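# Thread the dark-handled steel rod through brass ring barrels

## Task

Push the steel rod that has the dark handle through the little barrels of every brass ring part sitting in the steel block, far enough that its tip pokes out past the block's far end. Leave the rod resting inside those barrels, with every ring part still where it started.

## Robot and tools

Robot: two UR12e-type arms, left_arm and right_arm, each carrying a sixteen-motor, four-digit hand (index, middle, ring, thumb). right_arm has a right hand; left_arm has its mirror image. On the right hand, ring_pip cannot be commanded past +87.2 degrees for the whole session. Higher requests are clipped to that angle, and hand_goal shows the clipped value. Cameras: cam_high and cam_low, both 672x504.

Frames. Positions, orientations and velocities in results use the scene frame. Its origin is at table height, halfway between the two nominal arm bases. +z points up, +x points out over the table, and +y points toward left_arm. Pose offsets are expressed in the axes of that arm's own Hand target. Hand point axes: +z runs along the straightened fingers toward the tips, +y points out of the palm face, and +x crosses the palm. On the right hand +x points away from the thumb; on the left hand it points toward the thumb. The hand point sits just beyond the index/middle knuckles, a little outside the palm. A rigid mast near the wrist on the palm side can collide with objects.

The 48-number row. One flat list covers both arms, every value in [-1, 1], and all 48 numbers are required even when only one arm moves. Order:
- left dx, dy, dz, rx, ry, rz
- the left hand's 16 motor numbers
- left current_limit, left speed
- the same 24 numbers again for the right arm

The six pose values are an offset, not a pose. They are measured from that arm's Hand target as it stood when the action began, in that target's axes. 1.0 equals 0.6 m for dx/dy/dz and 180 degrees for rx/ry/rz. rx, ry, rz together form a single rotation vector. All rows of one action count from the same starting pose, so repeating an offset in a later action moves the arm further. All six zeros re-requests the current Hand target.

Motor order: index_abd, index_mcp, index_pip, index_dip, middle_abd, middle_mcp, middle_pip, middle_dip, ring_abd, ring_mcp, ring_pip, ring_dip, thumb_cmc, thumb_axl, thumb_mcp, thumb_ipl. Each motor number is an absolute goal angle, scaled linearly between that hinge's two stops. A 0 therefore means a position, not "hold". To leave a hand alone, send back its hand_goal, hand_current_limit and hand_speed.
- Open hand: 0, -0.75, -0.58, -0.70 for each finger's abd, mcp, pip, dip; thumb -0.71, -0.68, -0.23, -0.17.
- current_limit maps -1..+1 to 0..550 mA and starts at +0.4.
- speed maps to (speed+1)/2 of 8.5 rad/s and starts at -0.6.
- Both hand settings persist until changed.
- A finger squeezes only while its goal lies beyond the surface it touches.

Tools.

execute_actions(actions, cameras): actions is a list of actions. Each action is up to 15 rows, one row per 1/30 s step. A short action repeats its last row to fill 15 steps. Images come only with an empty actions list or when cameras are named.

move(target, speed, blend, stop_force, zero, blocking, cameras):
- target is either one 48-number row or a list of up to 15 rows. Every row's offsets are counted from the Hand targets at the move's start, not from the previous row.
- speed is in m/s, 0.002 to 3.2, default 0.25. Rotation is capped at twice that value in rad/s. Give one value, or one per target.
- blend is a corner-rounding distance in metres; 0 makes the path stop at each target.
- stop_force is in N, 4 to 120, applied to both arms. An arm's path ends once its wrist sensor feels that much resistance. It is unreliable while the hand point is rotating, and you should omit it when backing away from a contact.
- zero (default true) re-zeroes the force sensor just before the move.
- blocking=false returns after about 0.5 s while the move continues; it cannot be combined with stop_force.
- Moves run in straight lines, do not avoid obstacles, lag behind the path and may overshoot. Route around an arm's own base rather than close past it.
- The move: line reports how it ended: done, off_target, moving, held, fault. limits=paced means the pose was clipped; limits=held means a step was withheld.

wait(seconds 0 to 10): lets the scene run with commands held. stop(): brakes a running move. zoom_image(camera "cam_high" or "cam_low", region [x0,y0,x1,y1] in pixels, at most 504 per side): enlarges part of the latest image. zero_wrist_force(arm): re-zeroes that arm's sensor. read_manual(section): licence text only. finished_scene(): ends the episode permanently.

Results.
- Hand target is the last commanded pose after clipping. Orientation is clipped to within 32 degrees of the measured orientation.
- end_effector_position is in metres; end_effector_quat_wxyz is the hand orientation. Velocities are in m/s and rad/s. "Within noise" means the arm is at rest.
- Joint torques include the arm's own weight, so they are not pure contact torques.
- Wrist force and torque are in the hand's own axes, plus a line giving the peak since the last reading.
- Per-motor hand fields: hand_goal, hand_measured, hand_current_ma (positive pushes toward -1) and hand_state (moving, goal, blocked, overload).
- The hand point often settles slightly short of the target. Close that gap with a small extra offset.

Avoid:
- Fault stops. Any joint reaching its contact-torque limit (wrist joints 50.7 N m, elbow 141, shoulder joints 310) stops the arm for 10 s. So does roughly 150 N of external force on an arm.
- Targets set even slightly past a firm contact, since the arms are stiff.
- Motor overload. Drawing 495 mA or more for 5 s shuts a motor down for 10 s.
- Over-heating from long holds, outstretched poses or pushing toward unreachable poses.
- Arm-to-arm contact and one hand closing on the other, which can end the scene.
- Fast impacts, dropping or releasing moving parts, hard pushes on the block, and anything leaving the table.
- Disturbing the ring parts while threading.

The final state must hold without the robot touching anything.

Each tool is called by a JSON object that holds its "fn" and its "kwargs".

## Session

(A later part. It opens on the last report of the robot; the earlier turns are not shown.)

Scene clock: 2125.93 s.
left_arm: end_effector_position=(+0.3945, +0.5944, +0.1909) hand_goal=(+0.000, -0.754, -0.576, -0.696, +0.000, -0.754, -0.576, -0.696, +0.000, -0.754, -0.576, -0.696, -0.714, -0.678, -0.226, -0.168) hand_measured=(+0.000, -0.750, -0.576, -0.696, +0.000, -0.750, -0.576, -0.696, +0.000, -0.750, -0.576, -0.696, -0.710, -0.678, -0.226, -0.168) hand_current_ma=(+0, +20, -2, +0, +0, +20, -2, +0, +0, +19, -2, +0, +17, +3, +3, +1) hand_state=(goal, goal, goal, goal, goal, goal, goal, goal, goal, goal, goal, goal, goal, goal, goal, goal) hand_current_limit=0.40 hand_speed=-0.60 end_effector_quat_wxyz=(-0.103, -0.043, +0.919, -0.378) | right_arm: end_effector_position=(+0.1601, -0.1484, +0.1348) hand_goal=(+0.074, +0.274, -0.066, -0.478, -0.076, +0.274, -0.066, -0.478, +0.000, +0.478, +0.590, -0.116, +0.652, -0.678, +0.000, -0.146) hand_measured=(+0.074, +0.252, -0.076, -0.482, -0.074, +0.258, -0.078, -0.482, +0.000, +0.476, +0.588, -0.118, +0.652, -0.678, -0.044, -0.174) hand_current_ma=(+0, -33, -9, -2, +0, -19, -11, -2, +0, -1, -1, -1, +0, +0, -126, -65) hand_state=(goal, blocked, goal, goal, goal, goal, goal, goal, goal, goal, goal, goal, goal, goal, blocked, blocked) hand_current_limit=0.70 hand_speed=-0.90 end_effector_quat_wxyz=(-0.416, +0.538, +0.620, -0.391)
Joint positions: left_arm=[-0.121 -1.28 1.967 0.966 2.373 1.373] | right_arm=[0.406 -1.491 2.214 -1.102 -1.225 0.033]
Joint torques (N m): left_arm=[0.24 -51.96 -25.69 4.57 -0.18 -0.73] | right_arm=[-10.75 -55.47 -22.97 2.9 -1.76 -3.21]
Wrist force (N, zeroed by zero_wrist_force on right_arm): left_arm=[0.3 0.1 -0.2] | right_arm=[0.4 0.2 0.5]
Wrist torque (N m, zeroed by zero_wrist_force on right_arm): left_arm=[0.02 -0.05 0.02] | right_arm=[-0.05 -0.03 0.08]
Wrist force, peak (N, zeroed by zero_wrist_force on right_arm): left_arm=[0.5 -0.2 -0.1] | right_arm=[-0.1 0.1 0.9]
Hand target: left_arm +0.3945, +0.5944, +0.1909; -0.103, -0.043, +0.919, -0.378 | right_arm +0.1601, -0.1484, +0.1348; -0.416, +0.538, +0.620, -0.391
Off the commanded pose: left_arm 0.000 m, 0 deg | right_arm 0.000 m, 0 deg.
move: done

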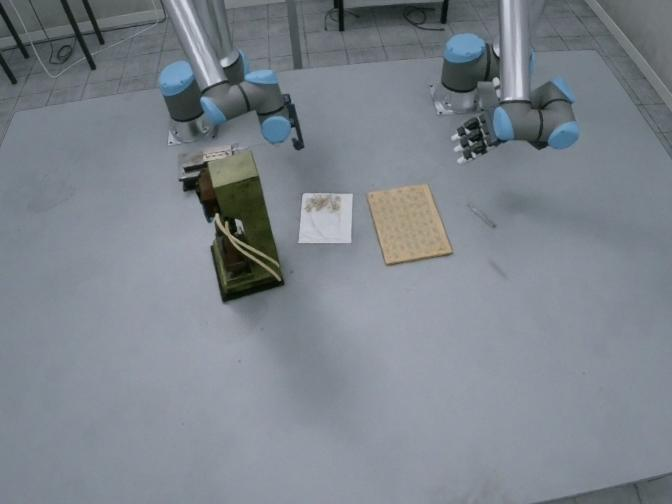

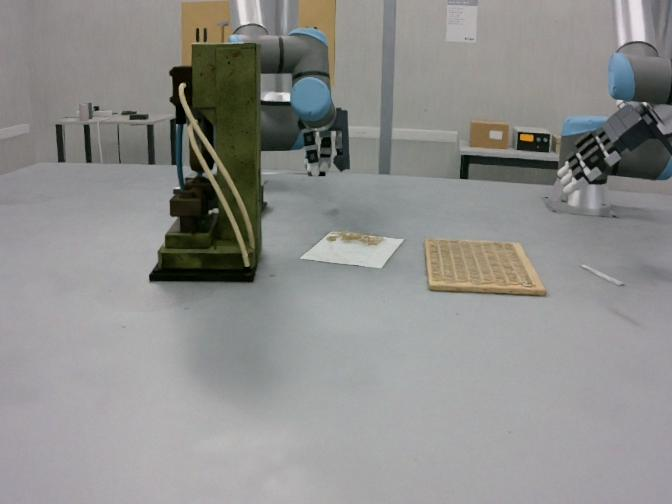

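{"fn": "move", "kwargs": {"target": [0,0,0,0,0,0,0,-0.754,-0.576,-0.696,0,-0.754,-0.576,-0.696,0,-0.754,-0.576,-0.696,-0.714,-0.678,-0.226,-0.168,0.4,-0.6,0.0066,0.0008,-0.0003,0,0,0,0.075,0.274,-0.0657,-0.4783,-0.075,0.274,-0.0657,-0.4783,0,0.479,0.591,-0.116,0.653,-0.678,0.0,-0.146,0.7,-0.9], "speed": 0.02, "cameras": ["cam_high", "cam_low"]}}

{"fn": "zoom_image", "kwargs": {"camera": "cam_high", "region": [218, 142, 240, 158]}}

{"fn": "zoom_image", "kwargs": {"camera": "cam_low", "region": [256, 160, 316, 190]}}

{"fn": "move", "kwargs": {"target": [0,0,0,0,0,0,0,-0.754,-0.576,-0.696,0,-0.754,-0.576,-0.696,0,-0.754,-0.576,-0.696,-0.714,-0.678,-0.226,-0.168,0.4,-0.6,-0.00024,0.00233,0.00087,0,0,0,0.075,0.274,-0.0657,-0.4783,-0.075,0.274,-0.0657,-0.4783,0,0.479,0.591,-0.116,0.653,-0.678,0.0,-0.146,0.7,-0.9], "speed": 0.02}}

{"fn": "move", "kwargs": {"target": [0,0,0,0,0,0,0,-0.754,-0.576,-0.696,0,-0.754,-0.576,-0.696,0,-0.754,-0.576,-0.696,-0.714,-0.678,-0.226,-0.168,0.4,-0.6,-0.00024,0.00233,0.00087,0,0,0,0.075,0.274,-0.0657,-0.4783,-0.075,0.274,-0.0657,-0.4783,0,0.479,0.591,-0.116,0.653,-0.678,0.0,-0.146,0.7,-0.9], "speed": 0.02, "cameras": ["cam_high", "cam_low"]}}

{"fn": "zoom_image", "kwargs": {"camera": "cam_high", "region": [218, 142, 240, 158]}}

{"fn": "zoom_image", "kwargs": {"camera": "cam_low", "region": [256, 160, 316, 190]}}

Scene clock: 2142.43 s.
left_arm: end_effector_position=(+0.3945, +0.5944, +0.1909) hand_goal=(+0.000, -0.754, -0.576, -0.696, +0.000, -0.754, -0.576, -0.696, +0.000, -0.754, -0.576, -0.696, -0.714, -0.678, -0.226, -0.168) hand_measured=(+0.000, -0.750, -0.576, -0.696, +0.000, -0.750, -0.576, -0.696, +0.000, -0.750, -0.576, -0.696, -0.710, -0.678, -0.226, -0.168) hand_current_ma=(+0, +20, -2, +0, +0, +20, -2, +0, +0, +19, -2, +0, +17, +3, +3, +1) hand_state=(goal, goal, goal, goal, goal, goal, goal, goal, goal, goal, goal, goal, goal, goal, goal, goal) hand_current_limit=0.40 hand_speed=-0.60 end_effector_quat_wxyz=(-0.103, -0.043, +0.919, -0.378) | right_arm: end_effector_position=(+0.1601, -0.1447, +0.1348) hand_goal=(+0.074, +0.274, -0.066, -0.478, -0.076, +0.274, -0.066, -0.478, +0.000, +0.478, +0.590, -0.116, +0.652, -0.678, +0.000, -0.146) hand_measured=(+0.074, +0.252, -0.076, -0.482, -0.074, +0.258, -0.078, -0.482, +0.000, +0.476, +0.588, -0.118, +0.652, -0.678, -0.044, -0.174) hand_current_ma=(+0, -33, -9, -2, +0, -19, -11, -2, +0, -1, -1, -1, +0, +0, -126, -65) hand_state=(goal, blocked, goal, goal, goal, goal, goal, goal, goal, goal, goal, goal, goal, goal, blocked, blocked) hand_current_limit=0.70 hand_speed=-0.90 end_effector_quat_wxyz=(-0.416, +0.538, +0.620, -0.391) end_effector_velocity=(-0.001, +0.002, +0.000) end_effector_angular_velocity=(+0.000, +0.001, +0.001)
Joint positions: left_arm=[-0.121 -1.28 1.967 0.966 2.373 1.373] | right_arm=[0.412 -1.487 2.209 -1.102 -1.219 0.036]
Joint velocities: left_arm=[within noise] | right_arm=[0.005 0.003 -0.002 0 0.003 0.001]
Joint torques (N m): left_arm=[-0.69 -51.84 -25.31 4.38 -0.38 -0.87] | right_arm=[14.49 -28.77 -36.66 -2.54 1.96 3.7]
Wrist force (N, zeroed by zero_wrist_force on right_arm): left_arm=[0.2 0.1 -0.4] | right_arm=[0.1 0.2 0.4]
Wrist torque (N m, zeroed by zero_wrist_force on right_arm): left_arm=[0.05 -0.04 0.02] | right_arm=[-0.03 0.02 -0.27]
Wrist force, peak (N, zeroed by zero_wrist_force on right_arm): left_arm=[0.3 -0.2 -0.5] | right_arm=[-0.5 0.2 0.8]
Hand target: left_arm +0.3945, +0.5944, +0.1909; -0.103, -0.043, +0.919, -0.378 | right_arm +0.1601, -0.1444, +0.1348; -0.416, +0.538, +0.620, -0.391
Off the commanded pose: left_arm 0.000 m, 0 deg | right_arm 0.000 m, 0 deg.
move: done

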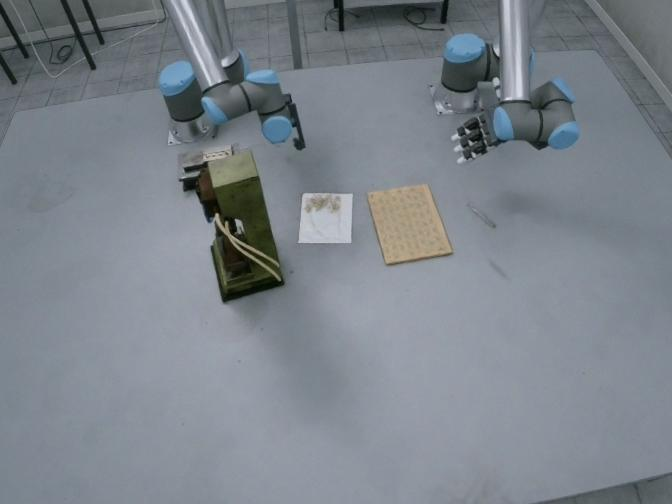

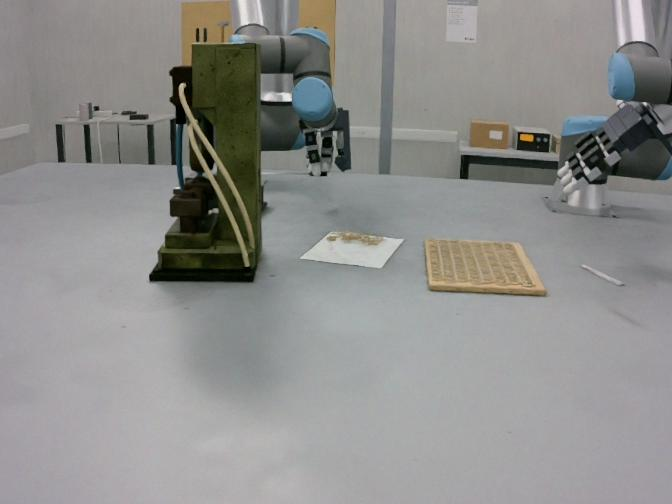

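Scaled by 22.909.

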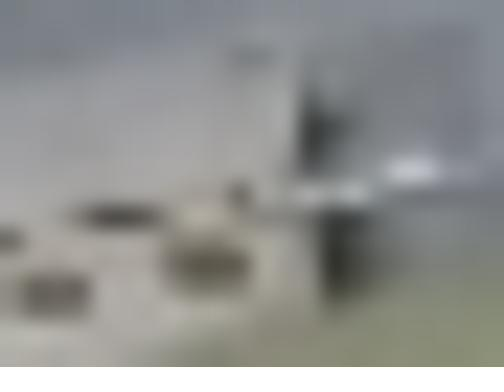

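Scaled by 8.400.

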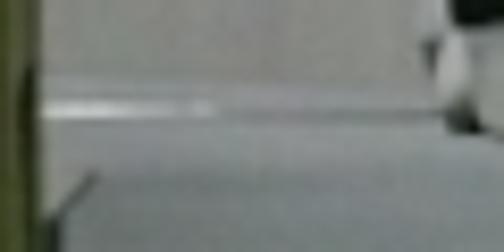

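Scene clock: 2143.13 s.
left_arm: end_effector_position=(+0.3945, +0.5944, +0.1909) hand_goal=(+0.000, -0.754, -0.576, -0.696, +0.000, -0.754, -0.576, -0.696, +0.000, -0.754, -0.576, -0.696, -0.714, -0.678, -0.226, -0.168) hand_measured=(+0.000, -0.750, -0.576, -0.696, +0.000, -0.750, -0.576, -0.696, +0.000, -0.750, -0.576, -0.696, -0.710, -0.678, -0.226, -0.168) hand_current_ma=(+0, +20, -2, +0, +0, +20, -2, +0, +0, +19, -2, +0, +17, +3, +3, +1) hand_state=(goal, goal, goal, goal, goal, goal, goal, goal, goal, goal, goal, goal, goal, goal, goal, goal) hand_current_limit=0.40 hand_speed=-0.60 end_effector_quat_wxyz=(-0.103, -0.043, +0.919, -0.378) | right_arm: end_effector_position=(+0.1601, -0.1444, +0.1334) hand_goal=(+0.074, +0.274, -0.066, -0.478, -0.076, +0.274, -0.066, -0.478, +0.000, +0.478, +0.590, -0.116, +0.652, -0.678, +0.000, -0.146) hand_measured=(+0.074, +0.252, -0.076, -0.482, -0.074, +0.258, -0.078, -0.482, +0.000, +0.476, +0.588, -0.118, +0.652, -0.678, -0.044, -0.174) hand_current_ma=(+0, -33, -9, -2, +0, -19, -11, -2, +0, -1, -1, -1, +0, +0, -125, -65) hand_state=(goal, blocked, goal, goal, goal, goal, goal, goal, goal, goal, goal, goal, goal, goal, blocked, blocked) hand_current_limit=0.70 hand_speed=-0.90 end_effector_quat_wxyz=(-0.416, +0.538, +0.620, -0.391)
Joint positions: left_arm=[-0.121 -1.28 1.967 0.966 2.373 1.373] | right_arm=[0.413 -1.485 2.21 -1.105 -1.218 0.036]
Joint torques (N m): left_arm=[1.46 -50.86 -24.78 4.55 -0.03 -0.85] | right_arm=[11.85 -26.19 -22.87 -2.59 1.91 3.81]
Wrist force (N, zeroed by zero_wrist_force on right_arm): left_arm=[0.2 -0.1 -0.1] | right_arm=[-0.2 0.1 0.3]
Wrist torque (N m, zeroed by zero_wrist_force on right_arm): left_arm=[0.00 -0.03 0.02] | right_arm=[-0.02 0.06 -0.29]
Wrist force, peak (N, zeroed by zero_wrist_force on right_arm): left_arm=[0.2 0.0 -0.5] | right_arm=[0.0 0.0 1.0]
Hand target: left_arm +0.3945, +0.5944, +0.1909; -0.103, -0.043, +0.919, -0.378 | right_arm +0.1601, -0.1444, +0.1333; -0.416, +0.538, +0.620, -0.391
Off the commanded pose: left_arm 0.000 m, 0 deg | right_arm 0.000 m, 0 deg.
move: done

Scene clock: 2143.83 s.
left_arm: end_effector_position=(+0.3945, +0.5944, +0.1909) hand_goal=(+0.000, -0.754, -0.576, -0.696, +0.000, -0.754, -0.576, -0.696, +0.000, -0.754, -0.576, -0.696, -0.714, -0.678, -0.226, -0.168) hand_measured=(+0.000, -0.750, -0.576, -0.696, +0.000, -0.750, -0.576, -0.696, +0.000, -0.750, -0.576, -0.696, -0.710, -0.678, -0.226, -0.168) hand_current_ma=(+0, +20, -2, +0, +0, +20, -2, +0, +0, +19, -2, +0, +17, +3, +3, +1) hand_state=(goal, goal, goal, goal, goal, goal, goal, goal, goal, goal, goal, goal, goal, goal, goal, goal) hand_current_limit=0.40 hand_speed=-0.60 end_effector_quat_wxyz=(-0.103, -0.043, +0.919, -0.378) | right_arm: end_effector_position=(+0.1601, -0.1444, +0.1319) hand_goal=(+0.074, +0.274, -0.066, -0.478, -0.076, +0.274, -0.066, -0.478, +0.000, +0.478, +0.590, -0.116, +0.652, -0.678, +0.000, -0.146) hand_measured=(+0.074, +0.252, -0.076, -0.482, -0.074, +0.258, -0.078, -0.482, +0.000, +0.476, +0.588, -0.118, +0.652, -0.678, -0.044, -0.174) hand_current_ma=(+0, -33, -9, -2, +0, -19, -11, -2, +0, -1, -1, -1, +0, +0, -124, -65) hand_state=(goal, blocked, goal, goal, goal, goal, goal, goal, goal, goal, goal, goal, goal, goal, blocked, blocked) hand_current_limit=0.70 hand_speed=-0.90 end_effector_quat_wxyz=(-0.416, +0.538, +0.620, -0.391)
Joint positions: left_arm=[-0.121 -1.28 1.967 0.966 2.373 1.373] | right_arm=[0.413 -1.483 2.211 -1.108 -1.218 0.036]
Joint torques (N m): left_arm=[3.17 -51.09 -25.26 4.32 -0.28 -0.8] | right_arm=[11.67 -31.9 -23.25 -2.61 1.63 3.51]
Wrist force (N, zeroed by zero_wrist_force on right_arm): left_arm=[0.0 0.1 -0.3] | right_arm=[0.3 0.1 0.3]
Wrist torque (N m, zeroed by zero_wrist_force on right_arm): left_arm=[0.04 0.00 0.00] | right_arm=[-0.03 0.00 -0.25]
Wrist force, peak (N, zeroed by zero_wrist_force on right_arm): left_arm=[0.2 0.2 -0.5] | right_arm=[0.3 0.3 0.7]
Hand target: left_arm +0.3945, +0.5944, +0.1909; -0.103, -0.043, +0.919, -0.378 | right_arm +0.1601, -0.1444, +0.1318; -0.416, +0.538, +0.620, -0.391
Off the commanded pose: left_arm 0.000 m, 0 deg | right_arm 0.000 m, 0 deg.
move: done

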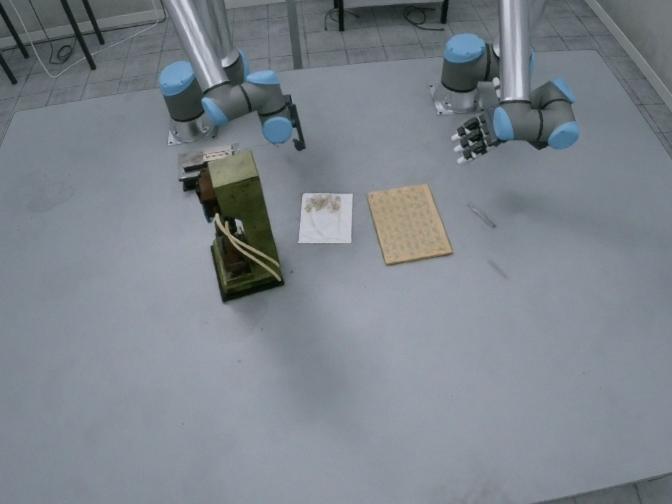

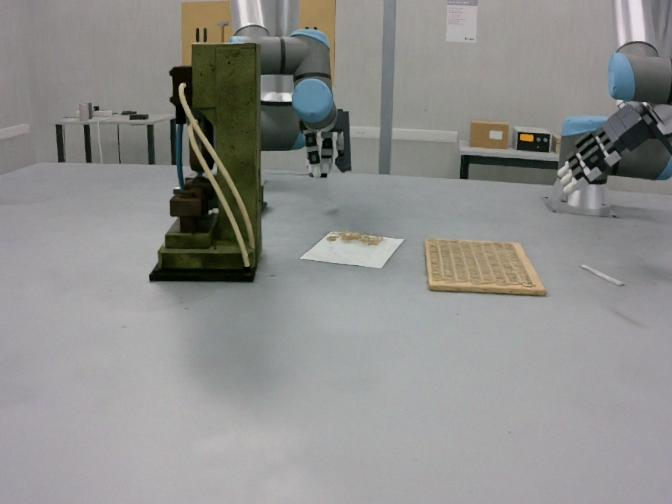

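Scaled by 22.909.

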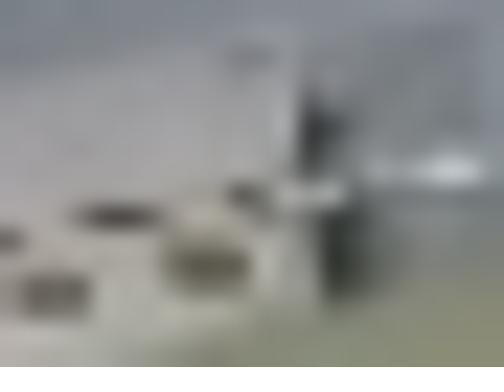

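Scaled by 8.400.

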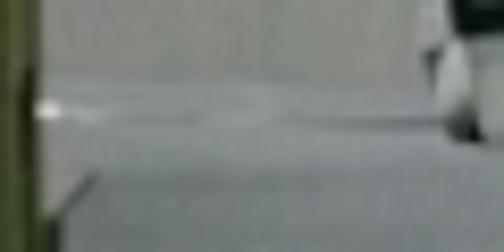

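{"fn": "move", "kwargs": {"target": [0,0,0,0,0,0,0,-0.754,-0.576,-0.696,0,-0.754,-0.576,-0.696,0,-0.754,-0.576,-0.696,-0.714,-0.678,-0.226,-0.168,0.4,-0.6,0.0007,-0.0066,-0.0012,-0.0004,0.0019,-0.0052,0.075,0.274,-0.0657,-0.4783,-0.075,0.274,-0.0657,-0.4783,0,0.479,0.591,-0.116,0.653,-0.678,0.0,-0.146,0.7,-0.9], "speed": 0.02, "cameras": ["cam_high", "cam_low"]}}

{"fn": "zoom_image", "kwargs": {"camera": "cam_high", "region": [218, 142, 240, 158]}}

{"fn": "zoom_image", "kwargs": {"camera": "cam_low", "region": [256, 160, 316, 190]}}

{"fn": "move", "kwargs": {"target": [0,0,0,0,0,0,0,-0.754,-0.576,-0.696,0,-0.754,-0.576,-0.696,0,-0.754,-0.576,-0.696,-0.714,-0.678,-0.226,-0.168,0.4,-0.6,-0.00034,0.0031,0.00116,0,0,0,0.075,0.274,-0.0657,-0.4783,-0.075,0.274,-0.0657,-0.4783,0,0.479,0.591,-0.116,0.653,-0.678,0.0,-0.146,0.7,-0.9], "speed": 0.02}}

{"fn": "move", "kwargs": {"target": [0,0,0,0,0,0,0,-0.754,-0.576,-0.696,0,-0.754,-0.576,-0.696,0,-0.754,-0.576,-0.696,-0.714,-0.678,-0.226,-0.168,0.4,-0.6,-0.00034,0.0031,0.00116,0,0,0,0.075,0.274,-0.0657,-0.4783,-0.075,0.274,-0.0657,-0.4783,0,0.479,0.591,-0.116,0.653,-0.678,0.0,-0.146,0.7,-0.9], "speed": 0.02}}

{"fn": "move", "kwargs": {"target": [0,0,0,0,0,0,0,-0.754,-0.576,-0.696,0,-0.754,-0.576,-0.696,0,-0.754,-0.576,-0.696,-0.714,-0.678,-0.226,-0.168,0.4,-0.6,-0.00025,0.00233,0.00087,0,0,0,0.075,0.274,-0.0657,-0.4783,-0.075,0.274,-0.0657,-0.4783,0,0.479,0.591,-0.116,0.653,-0.678,0.0,-0.146,0.7,-0.9], "speed": 0.02, "cameras": ["cam_high", "cam_low"]}}

{"fn": "zoom_image", "kwargs": {"camera": "cam_high", "region": [218, 142, 240, 158]}}

{"fn": "zoom_image", "kwargs": {"camera": "cam_low", "region": [256, 160, 316, 190]}}

Scene clock: 2207.40 s.
left_arm: end_effector_position=(+0.3945, +0.5944, +0.1909) hand_goal=(+0.000, -0.754, -0.576, -0.696, +0.000, -0.754, -0.576, -0.696, +0.000, -0.754, -0.576, -0.696, -0.714, -0.678, -0.226, -0.168) hand_measured=(+0.000, -0.750, -0.576, -0.696, +0.000, -0.750, -0.576, -0.696, +0.000, -0.750, -0.576, -0.696, -0.710, -0.678, -0.226, -0.168) hand_current_ma=(+0, +20, -2, +0, +0, +20, -2, +0, +0, +19, -2, +0, +17, +3, +3, +1) hand_state=(goal, goal, goal, goal, goal, goal, goal, goal, goal, goal, goal, goal, goal, goal, goal, goal) hand_current_limit=0.40 hand_speed=-0.60 end_effector_quat_wxyz=(-0.103, -0.043, +0.919, -0.378) | right_arm: end_effector_position=(+0.1594, -0.1444, +0.1357) hand_goal=(+0.074, +0.274, -0.066, -0.478, -0.076, +0.274, -0.066, -0.478, +0.000, +0.478, +0.590, -0.116, +0.652, -0.678, +0.000, -0.146) hand_measured=(+0.074, +0.252, -0.076, -0.482, -0.074, +0.258, -0.078, -0.482, +0.000, +0.476, +0.588, -0.118, +0.652, -0.678, -0.044, -0.174) hand_current_ma=(+0, -33, -9, -2, +0, -19, -11, -2, +0, -1, -1, -1, +0, +0, -124, -64) hand_state=(goal, blocked, goal, goal, goal, goal, goal, goal, goal, goal, goal, goal, goal, goal, blocked, blocked) hand_current_limit=0.70 hand_speed=-0.90 end_effector_quat_wxyz=(-0.421, +0.535, +0.623, -0.386)
Joint positions: left_arm=[-0.121 -1.28 1.967 0.966 2.373 1.373] | right_arm=[0.408 -1.492 2.213 -1.101 -1.217 0.018]
Joint torques (N m): left_arm=[1.16 -50.22 -24.56 4.74 -0.63 -0.62] | right_arm=[-11.13 -54.6 -22.83 2.81 1.65 -3.29]
Wrist force (N, zeroed by zero_wrist_force on right_arm): left_arm=[0.2 0.0 -0.3] | right_arm=[0.1 -0.2 0.4]
Wrist torque (N m, zeroed by zero_wrist_force on right_arm): left_arm=[0.02 -0.03 0.02] | right_arm=[-0.09 0.01 0.05]
Wrist force, peak (N, zeroed by zero_wrist_force on right_arm): left_arm=[0.0 -0.1 -0.7] | right_arm=[-0.4 0.2 0.9]
Hand target: left_arm +0.3945, +0.5944, +0.1909; -0.103, -0.043, +0.919, -0.378 | right_arm +0.1594, -0.1444, +0.1358; -0.421, +0.534, +0.623, -0.386
Off the commanded pose: left_arm 0.000 m, 0 deg | right_arm 0.000 m, 0 deg.
move: done

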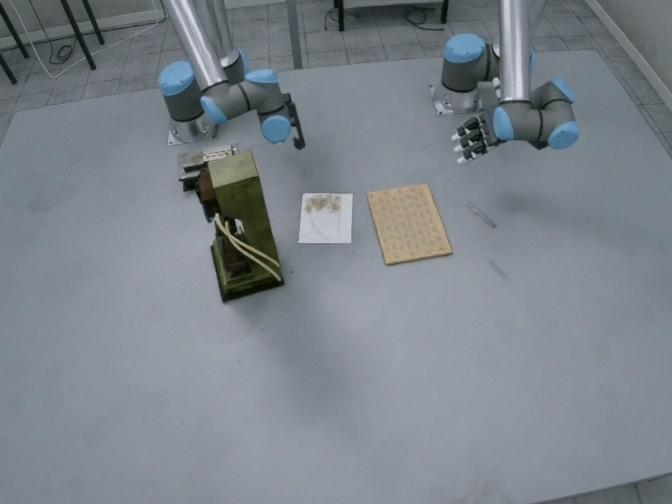

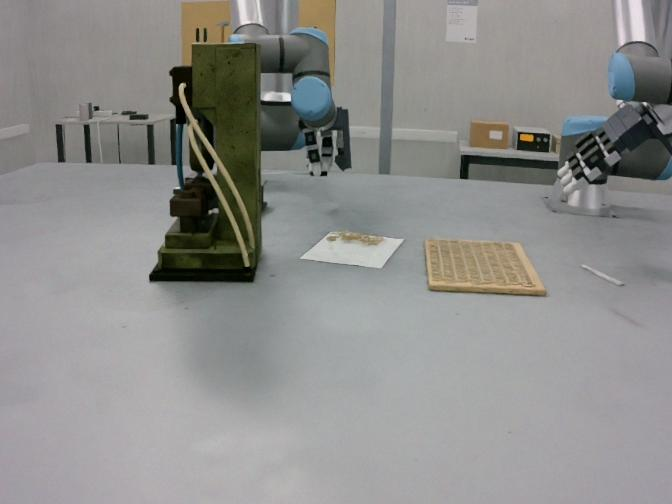

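Scaled by 22.909.

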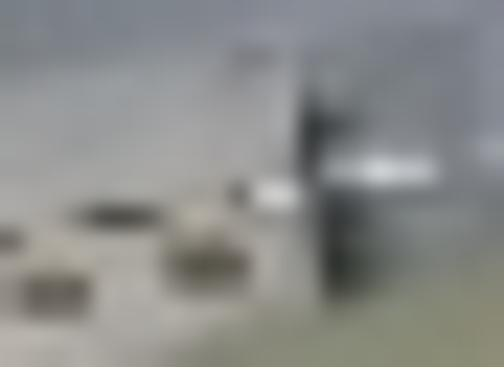

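Scaled by 8.400.

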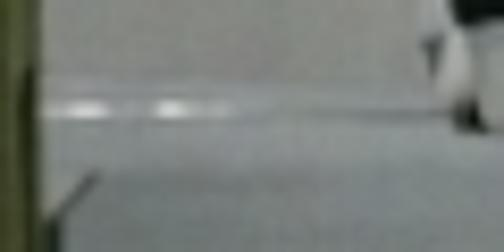

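Scene clock: 2208.10 s.
left_arm: end_effector_position=(+0.3945, +0.5944, +0.1909) hand_goal=(+0.000, -0.754, -0.576, -0.696, +0.000, -0.754, -0.576, -0.696, +0.000, -0.754, -0.576, -0.696, -0.714, -0.678, -0.226, -0.168) hand_measured=(+0.000, -0.750, -0.576, -0.696, +0.000, -0.750, -0.576, -0.696, +0.000, -0.750, -0.576, -0.696, -0.710, -0.678, -0.226, -0.168) hand_current_ma=(+0, +20, -2, +0, +0, +20, -2, +0, +0, +19, -2, +0, +17, +3, +3, +1) hand_state=(goal, goal, goal, goal, goal, goal, goal, goal, goal, goal, goal, goal, goal, goal, goal, goal) hand_current_limit=0.40 hand_speed=-0.60 end_effector_quat_wxyz=(-0.103, -0.043, +0.919, -0.378) | right_arm: end_effector_position=(+0.1594, -0.1444, +0.1339) hand_goal=(+0.074, +0.274, -0.066, -0.478, -0.076, +0.274, -0.066, -0.478, +0.000, +0.478, +0.590, -0.116, +0.652, -0.678, +0.000, -0.146) hand_measured=(+0.074, +0.252, -0.076, -0.482, -0.074, +0.258, -0.078, -0.482, +0.000, +0.476, +0.588, -0.118, +0.652, -0.678, -0.044, -0.174) hand_current_ma=(+0, -33, -9, -2, +0, -19, -11, -2, +0, -1, -1, -1, +0, +0, -124, -64) hand_state=(goal, blocked, goal, goal, goal, goal, goal, goal, goal, goal, goal, goal, goal, goal, blocked, blocked) hand_current_limit=0.70 hand_speed=-0.90 end_effector_quat_wxyz=(-0.421, +0.534, +0.623, -0.386)
Joint positions: left_arm=[-0.121 -1.28 1.967 0.966 2.373 1.373] | right_arm=[0.408 -1.49 2.214 -1.105 -1.217 0.018]
Joint torques (N m): left_arm=[0.46 -52.19 -24.96 4.16 0.14 -0.8] | right_arm=[-7.51 -29.13 -23.46 -2.31 1.71 -3.16]
Wrist force (N, zeroed by zero_wrist_force on right_arm): left_arm=[0.1 0.0 -0.1] | right_arm=[-0.4 0.2 0.5]
Wrist torque (N m, zeroed by zero_wrist_force on right_arm): left_arm=[0.01 -0.02 0.01] | right_arm=[-0.03 0.08 0.03]
Wrist force, peak (N, zeroed by zero_wrist_force on right_arm): left_arm=[0.3 -0.1 -0.5] | right_arm=[-0.2 0.4 0.7]
Hand target: left_arm +0.3945, +0.5944, +0.1909; -0.103, -0.043, +0.919, -0.378 | right_arm +0.1594, -0.1444, +0.1338; -0.421, +0.534, +0.623, -0.386
Off the commanded pose: left_arm 0.000 m, 0 deg | right_arm 0.000 m, 0 deg.
move: done

Scene clock: 2208.80 s.
left_arm: end_effector_position=(+0.3945, +0.5944, +0.1909) hand_goal=(+0.000, -0.754, -0.576, -0.696, +0.000, -0.754, -0.576, -0.696, +0.000, -0.754, -0.576, -0.696, -0.714, -0.678, -0.226, -0.168) hand_measured=(+0.000, -0.750, -0.576, -0.696, +0.000, -0.750, -0.576, -0.696, +0.000, -0.750, -0.576, -0.696, -0.710, -0.678, -0.226, -0.168) hand_current_ma=(+0, +20, -2, +0, +0, +20, -2, +0, +0, +19, -2, +0, +17, +3, +3, +1) hand_state=(goal, goal, goal, goal, goal, goal, goal, goal, goal, goal, goal, goal, goal, goal, goal, goal) hand_current_limit=0.40 hand_speed=-0.60 end_effector_quat_wxyz=(-0.103, -0.043, +0.919, -0.378) | right_arm: end_effector_position=(+0.1594, -0.1444, +0.1319) hand_goal=(+0.074, +0.274, -0.066, -0.478, -0.076, +0.274, -0.066, -0.478, +0.000, +0.478, +0.590, -0.116, +0.652, -0.678, +0.000, -0.146) hand_measured=(+0.074, +0.252, -0.076, -0.482, -0.074, +0.258, -0.078, -0.482, +0.000, +0.476, +0.588, -0.118, +0.652, -0.678, -0.044, -0.174) hand_current_ma=(+0, -33, -9, -2, +0, -19, -11, -2, +0, -1, -1, -1, +0, +0, -123, -64) hand_state=(goal, blocked, goal, goal, goal, goal, goal, goal, goal, goal, goal, goal, goal, goal, blocked, blocked) hand_current_limit=0.70 hand_speed=-0.90 end_effector_quat_wxyz=(-0.421, +0.534, +0.623, -0.386)
Joint positions: left_arm=[-0.121 -1.28 1.967 0.966 2.373 1.373] | right_arm=[0.408 -1.487 2.216 -1.109 -1.217 0.018]
Joint torques (N m): left_arm=[1.62 -51.45 -24.89 4.31 -0.38 -0.35] | right_arm=[6.69 -29.62 -24.22 -2.81 1.86 -2.62]
Wrist force (N, zeroed by zero_wrist_force on right_arm): left_arm=[0.2 0.0 -0.3] | right_arm=[0.2 0.2 0.2]
Wrist torque (N m, zeroed by zero_wrist_force on right_arm): left_arm=[0.03 -0.03 0.01] | right_arm=[-0.02 0.01 0.08]
Wrist force, peak (N, zeroed by zero_wrist_force on right_arm): left_arm=[0.4 -0.3 -0.3] | right_arm=[-0.2 0.2 0.7]
Hand target: left_arm +0.3945, +0.5944, +0.1909; -0.103, -0.043, +0.919, -0.378 | right_arm +0.1594, -0.1444, +0.1318; -0.421, +0.534, +0.623, -0.386
Off the commanded pose: left_arm 0.000 m, 0 deg | right_arm 0.000 m, 0 deg.
move: done

Scene clock: 2209.50 s.
left_arm: end_effector_position=(+0.3945, +0.5944, +0.1909) hand_goal=(+0.000, -0.754, -0.576, -0.696, +0.000, -0.754, -0.576, -0.696, +0.000, -0.754, -0.576, -0.696, -0.714, -0.678, -0.226, -0.168) hand_measured=(+0.000, -0.750, -0.576, -0.696, +0.000, -0.750, -0.576, -0.696, +0.000, -0.750, -0.576, -0.696, -0.710, -0.678, -0.226, -0.168) hand_current_ma=(+0, +20, -2, +0, +0, +20, -2, +0, +0, +19, -2, +0, +17, +3, +3, +1) hand_state=(goal, goal, goal, goal, goal, goal, goal, goal, goal, goal, goal, goal, goal, goal, goal, goal) hand_current_limit=0.40 hand_speed=-0.60 end_effector_quat_wxyz=(-0.103, -0.043, +0.919, -0.378) | right_arm: end_effector_position=(+0.1594, -0.1444, +0.1304) hand_goal=(+0.074, +0.274, -0.066, -0.478, -0.076, +0.274, -0.066, -0.478, +0.000, +0.478, +0.590, -0.116, +0.652, -0.678, +0.000, -0.146) hand_measured=(+0.074, +0.252, -0.076, -0.482, -0.074, +0.258, -0.078, -0.482, +0.000, +0.476, +0.588, -0.118, +0.652, -0.678, -0.044, -0.172) hand_current_ma=(+0, -33, -9, -2, +0, -19, -11, -2, +0, -1, -1, -1, +0, +0, -122, -64) hand_state=(goal, blocked, goal, goal, goal, goal, goal, goal, goal, goal, goal, goal, goal, goal, blocked, blocked) hand_current_limit=0.70 hand_speed=-0.90 end_effector_quat_wxyz=(-0.421, +0.534, +0.623, -0.386)
Joint positions: left_arm=[-0.121 -1.28 1.967 0.966 2.373 1.373] | right_arm=[0.408 -1.485 2.217 -1.112 -1.217 0.018]
Joint torques (N m): left_arm=[-0.29 -51 -25.5 4.17 0.11 -1.19] | right_arm=[12.13 -27.75 -22.01 -2.49 1.62 -0.93]
Wrist force (N, zeroed by zero_wrist_force on right_arm): left_arm=[0.2 -0.1 -0.4] | right_arm=[0.0 0.1 0.6]
Wrist torque (N m, zeroed by zero_wrist_force on right_arm): left_arm=[0.03 -0.04 0.02] | right_arm=[-0.07 0.03 0.05]
Wrist force, peak (N, zeroed by zero_wrist_force on right_arm): left_arm=[0.1 0.1 -0.6] | right_arm=[-0.3 0.7 0.5]
Hand target: left_arm +0.3945, +0.5944, +0.1909; -0.103, -0.043, +0.919, -0.378 | right_arm +0.1594, -0.1444, +0.1303; -0.421, +0.534, +0.623, -0.386
Off the commanded pose: left_arm 0.000 m, 0 deg | right_arm 0.000 m, 0 deg.
move: done

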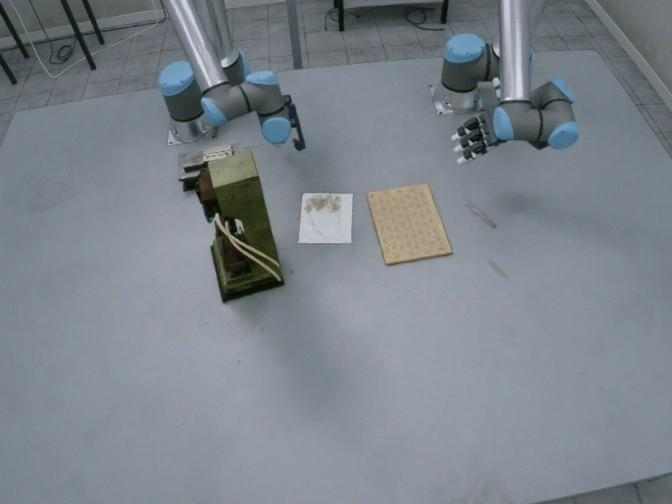

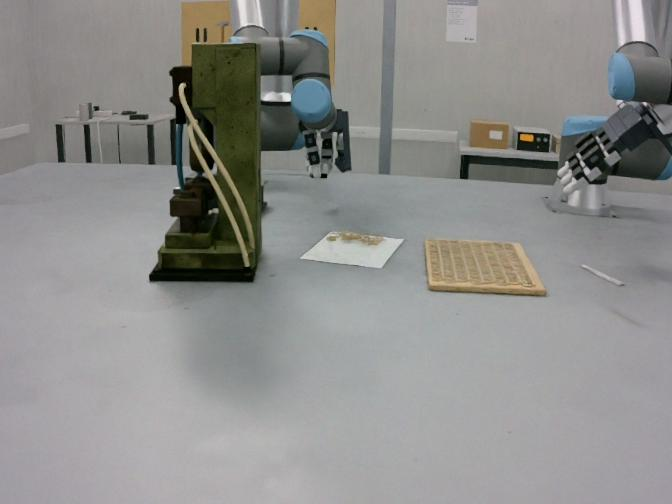

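Scaled by 22.909.

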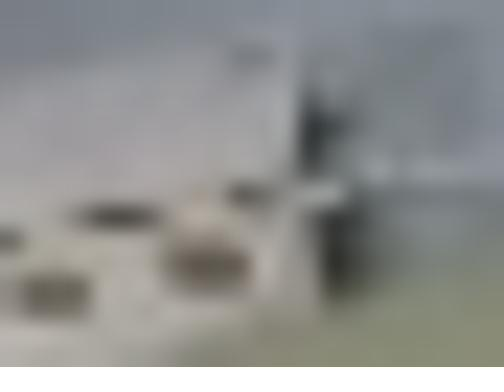

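Scaled by 8.400.

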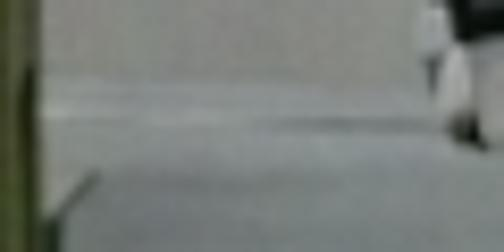

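{"fn": "move", "kwargs": {"target": [0,0,0,0,0,0,0,-0.754,-0.576,-0.696,0,-0.754,-0.576,-0.696,0,-0.754,-0.576,-0.696,-0.714,-0.678,-0.226,-0.168,0.4,-0.6,0.0,0.00014,0.00059,0,0,0,0.075,0.274,-0.0657,-0.4783,-0.075,0.274,-0.0657,-0.4783,0,0.479,0.591,-0.116,0.653,-0.678,0.0,-0.146,0.7,-0.9], "speed": 0.01}}

{"fn": "move", "kwargs": {"target": [0,0,0,0,0,0,0,-0.754,-0.576,-0.696,0,-0.754,-0.576,-0.696,0,-0.754,-0.576,-0.696,-0.714,-0.678,-0.226,-0.168,0.4,-0.6,0.0,0.00014,0.00059,0,0,0,0.075,0.274,-0.0657,-0.4783,-0.075,0.274,-0.0657,-0.4783,0,0.479,0.591,-0.116,0.653,-0.678,0.0,-0.146,0.7,-0.9], "speed": 0.01}}

{"fn": "move", "kwargs": {"target": [0,0,0,0,0,0,0,-0.754,-0.576,-0.696,0,-0.754,-0.576,-0.696,0,-0.754,-0.576,-0.696,-0.714,-0.678,-0.226,-0.168,0.4,-0.6,0.0,0.00014,0.00059,0,0,0,0.075,0.274,-0.0657,-0.4783,-0.075,0.274,-0.0657,-0.4783,0,0.479,0.591,-0.116,0.653,-0.678,0.0,-0.146,0.7,-0.9], "speed": 0.01}}

{"fn": "move", "kwargs": {"target": [0,0,0,0,0,0,0,-0.754,-0.576,-0.696,0,-0.754,-0.576,-0.696,0,-0.754,-0.576,-0.696,-0.714,-0.678,-0.226,-0.168,0.4,-0.6,0.0,0.00014,0.00059,0,0,0,0.075,0.274,-0.0657,-0.4783,-0.075,0.274,-0.0657,-0.4783,0,0.479,0.591,-0.116,0.653,-0.678,0.0,-0.146,0.7,-0.9], "speed": 0.01}}

{"fn": "move", "kwargs": {"target": [0,0,0,0,0,0,0,-0.754,-0.576,-0.696,0,-0.754,-0.576,-0.696,0,-0.754,-0.576,-0.696,-0.714,-0.678,-0.226,-0.168,0.4,-0.6,0.0,0.00014,0.00059,0,0,0,0.075,0.274,-0.0657,-0.4783,-0.075,0.274,-0.0657,-0.4783,0,0.479,0.591,-0.116,0.653,-0.678,0.0,-0.146,0.7,-0.9], "speed": 0.01}}

{"fn": "move", "kwargs": {"target": [0,0,0,0,0,0,0,-0.754,-0.576,-0.696,0,-0.754,-0.576,-0.696,0,-0.754,-0.576,-0.696,-0.714,-0.678,-0.226,-0.168,0.4,-0.6,0.0,0.00014,0.00059,0,0,0,0.075,0.274,-0.0657,-0.4783,-0.075,0.274,-0.0657,-0.4783,0,0.479,0.591,-0.116,0.653,-0.678,0.0,-0.146,0.7,-0.9], "speed": 0.01, "cameras": ["cam_high", "cam_low"]}}

{"fn": "zoom_image", "kwargs": {"camera": "cam_high", "region": [218, 142, 240, 158]}}

{"fn": "zoom_image", "kwargs": {"camera": "cam_low", "region": [256, 160, 316, 190]}}

Scene clock: 2252.97 s.
left_arm: end_effector_position=(+0.3945, +0.5944, +0.1909) hand_goal=(+0.000, -0.754, -0.576, -0.696, +0.000, -0.754, -0.576, -0.696, +0.000, -0.754, -0.576, -0.696, -0.714, -0.678, -0.226, -0.168) hand_measured=(+0.000, -0.750, -0.576, -0.696, +0.000, -0.750, -0.576, -0.696, +0.000, -0.750, -0.576, -0.696, -0.710, -0.678, -0.226, -0.168) hand_current_ma=(+0, +20, -2, +0, +0, +20, -2, +0, +0, +19, -2, +0, +17, +3, +3, +1) hand_state=(goal, goal, goal, goal, goal, goal, goal, goal, goal, goal, goal, goal, goal, goal, goal, goal) hand_current_limit=0.40 hand_speed=-0.60 end_effector_quat_wxyz=(-0.103, -0.043, +0.919, -0.378) | right_arm: end_effector_position=(+0.1591, -0.1444, +0.1301) hand_goal=(+0.074, +0.274, -0.066, -0.478, -0.076, +0.274, -0.066, -0.478, +0.000, +0.478, +0.590, -0.116, +0.652, -0.678, +0.000, -0.146) hand_measured=(+0.072, +0.252, -0.076, -0.482, -0.074, +0.258, -0.078, -0.482, +0.000, +0.476, +0.588, -0.118, +0.652, -0.678, -0.044, -0.172) hand_current_ma=(+0, -33, -9, -2, +0, -19, -11, -2, +0, -1, -1, -1, +0, +0, -122, -63) hand_state=(goal, blocked, goal, goal, goal, goal, goal, goal, goal, goal, goal, goal, goal, goal, blocked, blocked) hand_current_limit=0.70 hand_speed=-0.90 end_effector_quat_wxyz=(-0.421, +0.534, +0.623, -0.386)
Joint positions: left_arm=[-0.121 -1.28 1.967 0.966 2.373 1.373] | right_arm=[0.409 -1.485 2.218 -1.113 -1.217 0.018]
Joint torques (N m): left_arm=[0.24 -50.38 -25.18 4.27 -0.41 -1.14] | right_arm=[12.74 -45.57 -21.83 -2.5 1.87 3.77]
Wrist force (N, zeroed by zero_wrist_force on right_arm): left_arm=[0.1 -0.2 -0.3] | right_arm=[-0.1 0.2 0.5]
Wrist torque (N m, zeroed by zero_wrist_force on right_arm): left_arm=[0.00 -0.02 0.01] | right_arm=[-0.04 0.04 0.05]
Wrist force, peak (N, zeroed by zero_wrist_force on right_arm): left_arm=[0.5 0.2 -0.3] | right_arm=[0.0 -0.1 1.0]
Hand target: left_arm +0.3945, +0.5944, +0.1909; -0.103, -0.043, +0.919, -0.378 | right_arm +0.1591, -0.1444, +0.1301; -0.421, +0.534, +0.623, -0.386
Off the commanded pose: left_arm 0.000 m, 0 deg | right_arm 0.000 m, 0 deg.
move: done

Scene clock: 2253.67 s.
left_arm: end_effector_position=(+0.3945, +0.5944, +0.1909) hand_goal=(+0.000, -0.754, -0.576, -0.696, +0.000, -0.754, -0.576, -0.696, +0.000, -0.754, -0.576, -0.696, -0.714, -0.678, -0.226, -0.168) hand_measured=(+0.000, -0.750, -0.576, -0.696, +0.000, -0.750, -0.576, -0.696, +0.000, -0.750, -0.576, -0.696, -0.710, -0.678, -0.226, -0.168) hand_current_ma=(+0, +20, -2, +0, +0, +20, -2, +0, +0, +19, -2, +0, +17, +3, +3, +1) hand_state=(goal, goal, goal, goal, goal, goal, goal, goal, goal, goal, goal, goal, goal, goal, goal, goal) hand_current_limit=0.40 hand_speed=-0.60 end_effector_quat_wxyz=(-0.103, -0.043, +0.919, -0.378) | right_arm: end_effector_position=(+0.1588, -0.1444, +0.1299) hand_goal=(+0.074, +0.274, -0.066, -0.478, -0.076, +0.274, -0.066, -0.478, +0.000, +0.478, +0.590, -0.116, +0.652, -0.678, +0.000, -0.146) hand_measured=(+0.072, +0.252, -0.076, -0.482, -0.074, +0.258, -0.078, -0.482, +0.000, +0.476, +0.588, -0.118, +0.652, -0.678, -0.044, -0.172) hand_current_ma=(+0, -33, -9, -2, +0, -19, -11, -2, +0, -1, -1, -1, +0, +0, -122, -63) hand_state=(goal, blocked, goal, goal, goal, goal, goal, goal, goal, goal, goal, goal, goal, goal, blocked, blocked) hand_current_limit=0.70 hand_speed=-0.90 end_effector_quat_wxyz=(-0.421, +0.534, +0.623, -0.386)
Joint positions: left_arm=[-0.121 -1.28 1.967 0.966 2.373 1.373] | right_arm=[0.409 -1.485 2.218 -1.114 -1.216 0.018]
Joint torques (N m): left_arm=[-0.2 -50.11 -24.88 4.39 -0.35 -0.94] | right_arm=[12.04 -55.6 -22.68 -2.66 1.65 3.63]
Wrist force (N, zeroed by zero_wrist_force on right_arm): left_arm=[0.3 0.1 -0.3] | right_arm=[-0.5 0.1 0.2]
Wrist torque (N m, zeroed by zero_wrist_force on right_arm): left_arm=[0.03 -0.05 0.03] | right_arm=[-0.02 0.09 -0.01]
Wrist force, peak (N, zeroed by zero_wrist_force on right_arm): left_arm=[0.5 0.0 -0.3] | right_arm=[-0.2 0.5 0.7]
Hand target: left_arm +0.3945, +0.5944, +0.1909; -0.103, -0.043, +0.919, -0.378 | right_arm +0.1588, -0.1444, +0.1299; -0.421, +0.534, +0.623, -0.386
Off the commanded pose: left_arm 0.000 m, 0 deg | right_arm 0.000 m, 0 deg.
move: done

Scene clock: 2254.37 s.
left_arm: end_effector_position=(+0.3945, +0.5944, +0.1909) hand_goal=(+0.000, -0.754, -0.576, -0.696, +0.000, -0.754, -0.576, -0.696, +0.000, -0.754, -0.576, -0.696, -0.714, -0.678, -0.226, -0.168) hand_measured=(+0.000, -0.750, -0.576, -0.696, +0.000, -0.750, -0.576, -0.696, +0.000, -0.750, -0.576, -0.696, -0.710, -0.678, -0.226, -0.168) hand_current_ma=(+0, +20, -2, +0, +0, +20, -2, +0, +0, +19, -2, +0, +17, +3, +3, +1) hand_state=(goal, goal, goal, goal, goal, goal, goal, goal, goal, goal, goal, goal, goal, goal, goal, goal) hand_current_limit=0.40 hand_speed=-0.60 end_effector_quat_wxyz=(-0.103, -0.043, +0.919, -0.378) | right_arm: end_effector_position=(+0.1585, -0.1444, +0.1297) hand_goal=(+0.074, +0.274, -0.066, -0.478, -0.076, +0.274, -0.066, -0.478, +0.000, +0.478, +0.590, -0.116, +0.652, -0.678, +0.000, -0.146) hand_measured=(+0.072, +0.252, -0.076, -0.482, -0.074, +0.258, -0.078, -0.482, +0.000, +0.476, +0.588, -0.118, +0.652, -0.678, -0.044, -0.172) hand_current_ma=(+0, -33, -9, -2, +0, -19, -11, -2, +0, -1, -1, -1, +0, +0, -122, -63) hand_state=(goal, blocked, goal, goal, goal, goal, goal, goal, goal, goal, goal, goal, goal, goal, blocked, blocked) hand_current_limit=0.70 hand_speed=-0.90 end_effector_quat_wxyz=(-0.421, +0.534, +0.623, -0.386)
Joint positions: left_arm=[-0.121 -1.28 1.967 0.966 2.373 1.373] | right_arm=[0.409 -1.485 2.219 -1.114 -1.216 0.018]
Joint torques (N m): left_arm=[0.16 -52.84 -24.93 4.3 -0.17 -0.51] | right_arm=[11.83 -53.75 -22.89 -2.66 1.77 3.82]
Wrist force (N, zeroed by zero_wrist_force on right_arm): left_arm=[0.2 0.1 -0.4] | right_arm=[0.0 0.5 1.1]
Wrist torque (N m, zeroed by zero_wrist_force on right_arm): left_arm=[0.05 -0.03 0.02] | right_arm=[-0.06 0.00 0.01]
Wrist force, peak (N, zeroed by zero_wrist_force on right_arm): left_arm=[0.5 0.2 -0.3] | right_arm=[0.0 0.5 1.1]
Hand target: left_arm +0.3945, +0.5944, +0.1909; -0.103, -0.043, +0.919, -0.378 | right_arm +0.1585, -0.1444, +0.1297; -0.421, +0.534, +0.623, -0.386
Off the commanded pose: left_arm 0.000 m, 0 deg | right_arm 0.000 m, 0 deg.
move: done

Scene clock: 2255.07 s.
left_arm: end_effector_position=(+0.3945, +0.5944, +0.1909) hand_goal=(+0.000, -0.754, -0.576, -0.696, +0.000, -0.754, -0.576, -0.696, +0.000, -0.754, -0.576, -0.696, -0.714, -0.678, -0.226, -0.168) hand_measured=(+0.000, -0.750, -0.576, -0.696, +0.000, -0.750, -0.576, -0.696, +0.000, -0.750, -0.576, -0.696, -0.710, -0.678, -0.226, -0.168) hand_current_ma=(+0, +20, -2, +0, +0, +20, -2, +0, +0, +19, -2, +0, +17, +3, +3, +1) hand_state=(goal, goal, goal, goal, goal, goal, goal, goal, goal, goal, goal, goal, goal, goal, goal, goal) hand_current_limit=0.40 hand_speed=-0.60 end_effector_quat_wxyz=(-0.103, -0.043, +0.919, -0.378) | right_arm: end_effector_position=(+0.1582, -0.1444, +0.1295) hand_goal=(+0.074, +0.274, -0.066, -0.478, -0.076, +0.274, -0.066, -0.478, +0.000, +0.478, +0.590, -0.116, +0.652, -0.678, +0.000, -0.146) hand_measured=(+0.072, +0.252, -0.076, -0.482, -0.074, +0.258, -0.078, -0.482, +0.000, +0.476, +0.588, -0.118, +0.652, -0.678, -0.044, -0.172) hand_current_ma=(+0, -33, -9, -2, +0, -19, -11, -2, +0, -1, -1, -1, +0, +0, -122, -63) hand_state=(goal, blocked, goal, goal, goal, goal, goal, goal, goal, goal, goal, goal, goal, goal, blocked, blocked) hand_current_limit=0.70 hand_speed=-0.90 end_effector_quat_wxyz=(-0.421, +0.534, +0.623, -0.386)
Joint positions: left_arm=[-0.121 -1.28 1.967 0.966 2.373 1.373] | right_arm=[0.409 -1.485 2.219 -1.115 -1.216 0.019]
Joint torques (N m): left_arm=[3.08 -51.62 -25.35 4.61 -0.3 -0.89] | right_arm=[11.76 -54.65 -22.22 -2.54 1.67 3.63]
Wrist force (N, zeroed by zero_wrist_force on right_arm): left_arm=[0.2 0.0 -0.5] | right_arm=[-0.4 0.1 0.6]
Wrist torque (N m, zeroed by zero_wrist_force on right_arm): left_arm=[0.04 -0.03 0.02] | right_arm=[-0.06 0.06 -0.06]
Wrist force, peak (N, zeroed by zero_wrist_force on right_arm): left_arm=[0.1 -0.2 -0.5] | right_arm=[0.0 0.4 1.1]
Hand target: left_arm +0.3945, +0.5944, +0.1909; -0.103, -0.043, +0.919, -0.378 | right_arm +0.1582, -0.1444, +0.1295; -0.421, +0.534, +0.623, -0.386
Off the commanded pose: left_arm 0.000 m, 0 deg | right_arm 0.000 m, 0 deg.
move: done

Scene clock: 2255.77 s.
left_arm: end_effector_position=(+0.3945, +0.5944, +0.1909) hand_goal=(+0.000, -0.754, -0.576, -0.696, +0.000, -0.754, -0.576, -0.696, +0.000, -0.754, -0.576, -0.696, -0.714, -0.678, -0.226, -0.168) hand_measured=(+0.000, -0.750, -0.576, -0.696, +0.000, -0.750, -0.576, -0.696, +0.000, -0.750, -0.576, -0.696, -0.710, -0.678, -0.226, -0.168) hand_current_ma=(+0, +20, -2, +0, +0, +20, -2, +0, +0, +19, -2, +0, +17, +3, +3, +1) hand_state=(goal, goal, goal, goal, goal, goal, goal, goal, goal, goal, goal, goal, goal, goal, goal, goal) hand_current_limit=0.40 hand_speed=-0.60 end_effector_quat_wxyz=(-0.103, -0.043, +0.919, -0.378) | right_arm: end_effector_position=(+0.1579, -0.1444, +0.1293) hand_goal=(+0.074, +0.274, -0.066, -0.478, -0.076, +0.274, -0.066, -0.478, +0.000, +0.478, +0.590, -0.116, +0.652, -0.678, +0.000, -0.146) hand_measured=(+0.072, +0.252, -0.076, -0.482, -0.074, +0.258, -0.078, -0.482, +0.000, +0.476, +0.588, -0.118, +0.652, -0.678, -0.044, -0.172) hand_current_ma=(+0, -33, -9, -2, +0, -19, -11, -2, +0, -1, -1, -1, +0, +0, -122, -63) hand_state=(goal, blocked, goal, goal, goal, goal, goal, goal, goal, goal, goal, goal, goal, goal, blocked, blocked) hand_current_limit=0.70 hand_speed=-0.90 end_effector_quat_wxyz=(-0.421, +0.534, +0.623, -0.386)
Joint positions: left_arm=[-0.121 -1.28 1.967 0.966 2.373 1.373] | right_arm=[0.409 -1.485 2.22 -1.115 -1.216 0.019]
Joint torques (N m): left_arm=[2.3 -50.02 -24.6 4.39 -0.15 -0.76] | right_arm=[11.9 -55.29 -22.66 -2.69 1.73 3.48]
Wrist force (N, zeroed by zero_wrist_force on right_arm): left_arm=[0.2 0.1 -0.3] | right_arm=[0.0 -0.1 0.4]
Wrist torque (N m, zeroed by zero_wrist_force on right_arm): left_arm=[0.04 -0.03 0.01] | right_arm=[-0.07 0.01 -0.07]
Wrist force, peak (N, zeroed by zero_wrist_force on right_arm): left_arm=[0.4 0.0 -0.3] | right_arm=[-0.3 0.0 1.0]
Hand target: left_arm +0.3945, +0.5944, +0.1909; -0.103, -0.043, +0.919, -0.378 | right_arm +0.1579, -0.1444, +0.1293; -0.421, +0.534, +0.623, -0.386
Off the commanded pose: left_arm 0.000 m, 0 deg | right_arm 0.000 m, 0 deg.
move: done

Scene clock: 2256.47 s.
left_arm: end_effector_position=(+0.3945, +0.5944, +0.1909) hand_goal=(+0.000, -0.754, -0.576, -0.696, +0.000, -0.754, -0.576, -0.696, +0.000, -0.754, -0.576, -0.696, -0.714, -0.678, -0.226, -0.168) hand_measured=(+0.000, -0.750, -0.576, -0.696, +0.000, -0.750, -0.576, -0.696, +0.000, -0.750, -0.576, -0.696, -0.710, -0.678, -0.226, -0.168) hand_current_ma=(+0, +20, -2, +0, +0, +20, -2, +0, +0, +19, -2, +0, +17, +3, +3, +1) hand_state=(goal, goal, goal, goal, goal, goal, goal, goal, goal, goal, goal, goal, goal, goal, goal, goal) hand_current_limit=0.40 hand_speed=-0.60 end_effector_quat_wxyz=(-0.103, -0.043, +0.919, -0.378) | right_arm: end_effector_position=(+0.1576, -0.1444, +0.1291) hand_goal=(+0.074, +0.274, -0.066, -0.478, -0.076, +0.274, -0.066, -0.478, +0.000, +0.478, +0.590, -0.116, +0.652, -0.678, +0.000, -0.146) hand_measured=(+0.072, +0.252, -0.076, -0.482, -0.074, +0.258, -0.078, -0.482, +0.000, +0.476, +0.588, -0.118, +0.654, -0.678, -0.044, -0.172) hand_current_ma=(+0, -33, -9, -2, +0, -20, -11, -2, +0, -1, -1, -1, +0, +0, -122, -63) hand_state=(goal, blocked, goal, goal, goal, goal, goal, goal, goal, goal, goal, goal, goal, goal, blocked, blocked) hand_current_limit=0.70 hand_speed=-0.90 end_effector_quat_wxyz=(-0.421, +0.534, +0.623, -0.386)
Joint positions: left_arm=[-0.121 -1.28 1.967 0.966 2.373 1.373] | right_arm=[0.41 -1.486 2.22 -1.116 -1.215 0.019]
Joint torques (N m): left_arm=[0.19 -52.73 -25.99 4.38 -0.66 -0.74] | right_arm=[11.42 -53.86 -21.4 -2.61 1.99 3.78]
Wrist force (N, zeroed by zero_wrist_force on right_arm): left_arm=[0.2 -0.2 -0.4] | right_arm=[0.0 -0.2 0.4]
Wrist torque (N m, zeroed by zero_wrist_force on right_arm): left_arm=[0.01 -0.03 0.03] | right_arm=[-0.08 0.01 -0.10]
Wrist force, peak (N, zeroed by zero_wrist_force on right_arm): left_arm=[0.4 0.2 -0.2] | right_arm=[0.2 0.4 0.9]
Hand target: left_arm +0.3945, +0.5944, +0.1909; -0.103, -0.043, +0.919, -0.378 | right_arm +0.1576, -0.1444, +0.1291; -0.421, +0.534, +0.623, -0.386
Off the commanded pose: left_arm 0.000 m, 0 deg | right_arm 0.000 m, 0 deg.
move: done

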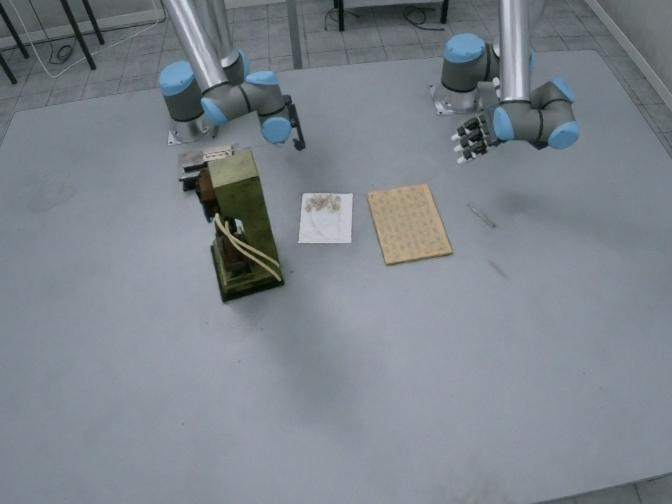

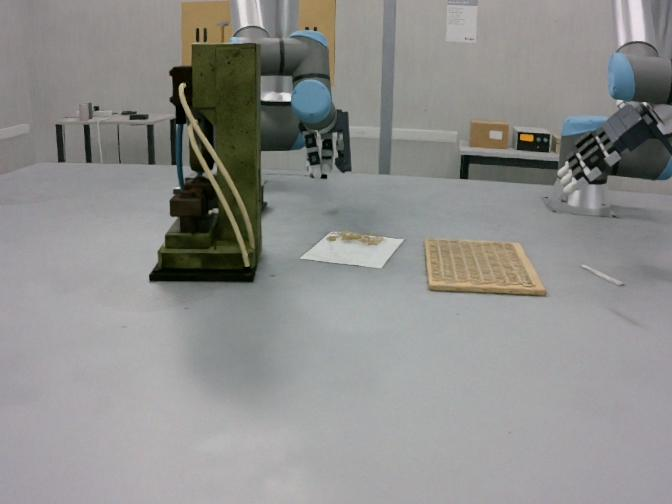

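Scaled by 22.909.

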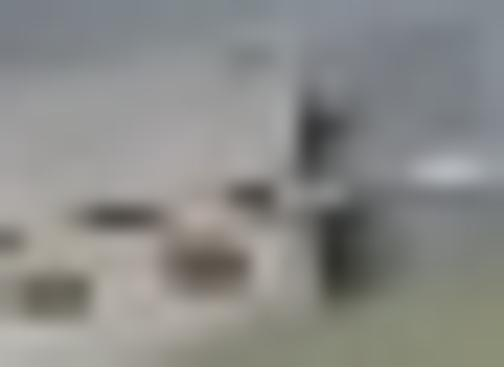

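Scaled by 8.400.

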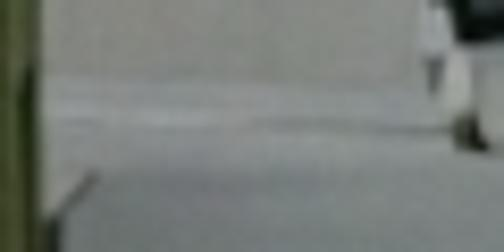

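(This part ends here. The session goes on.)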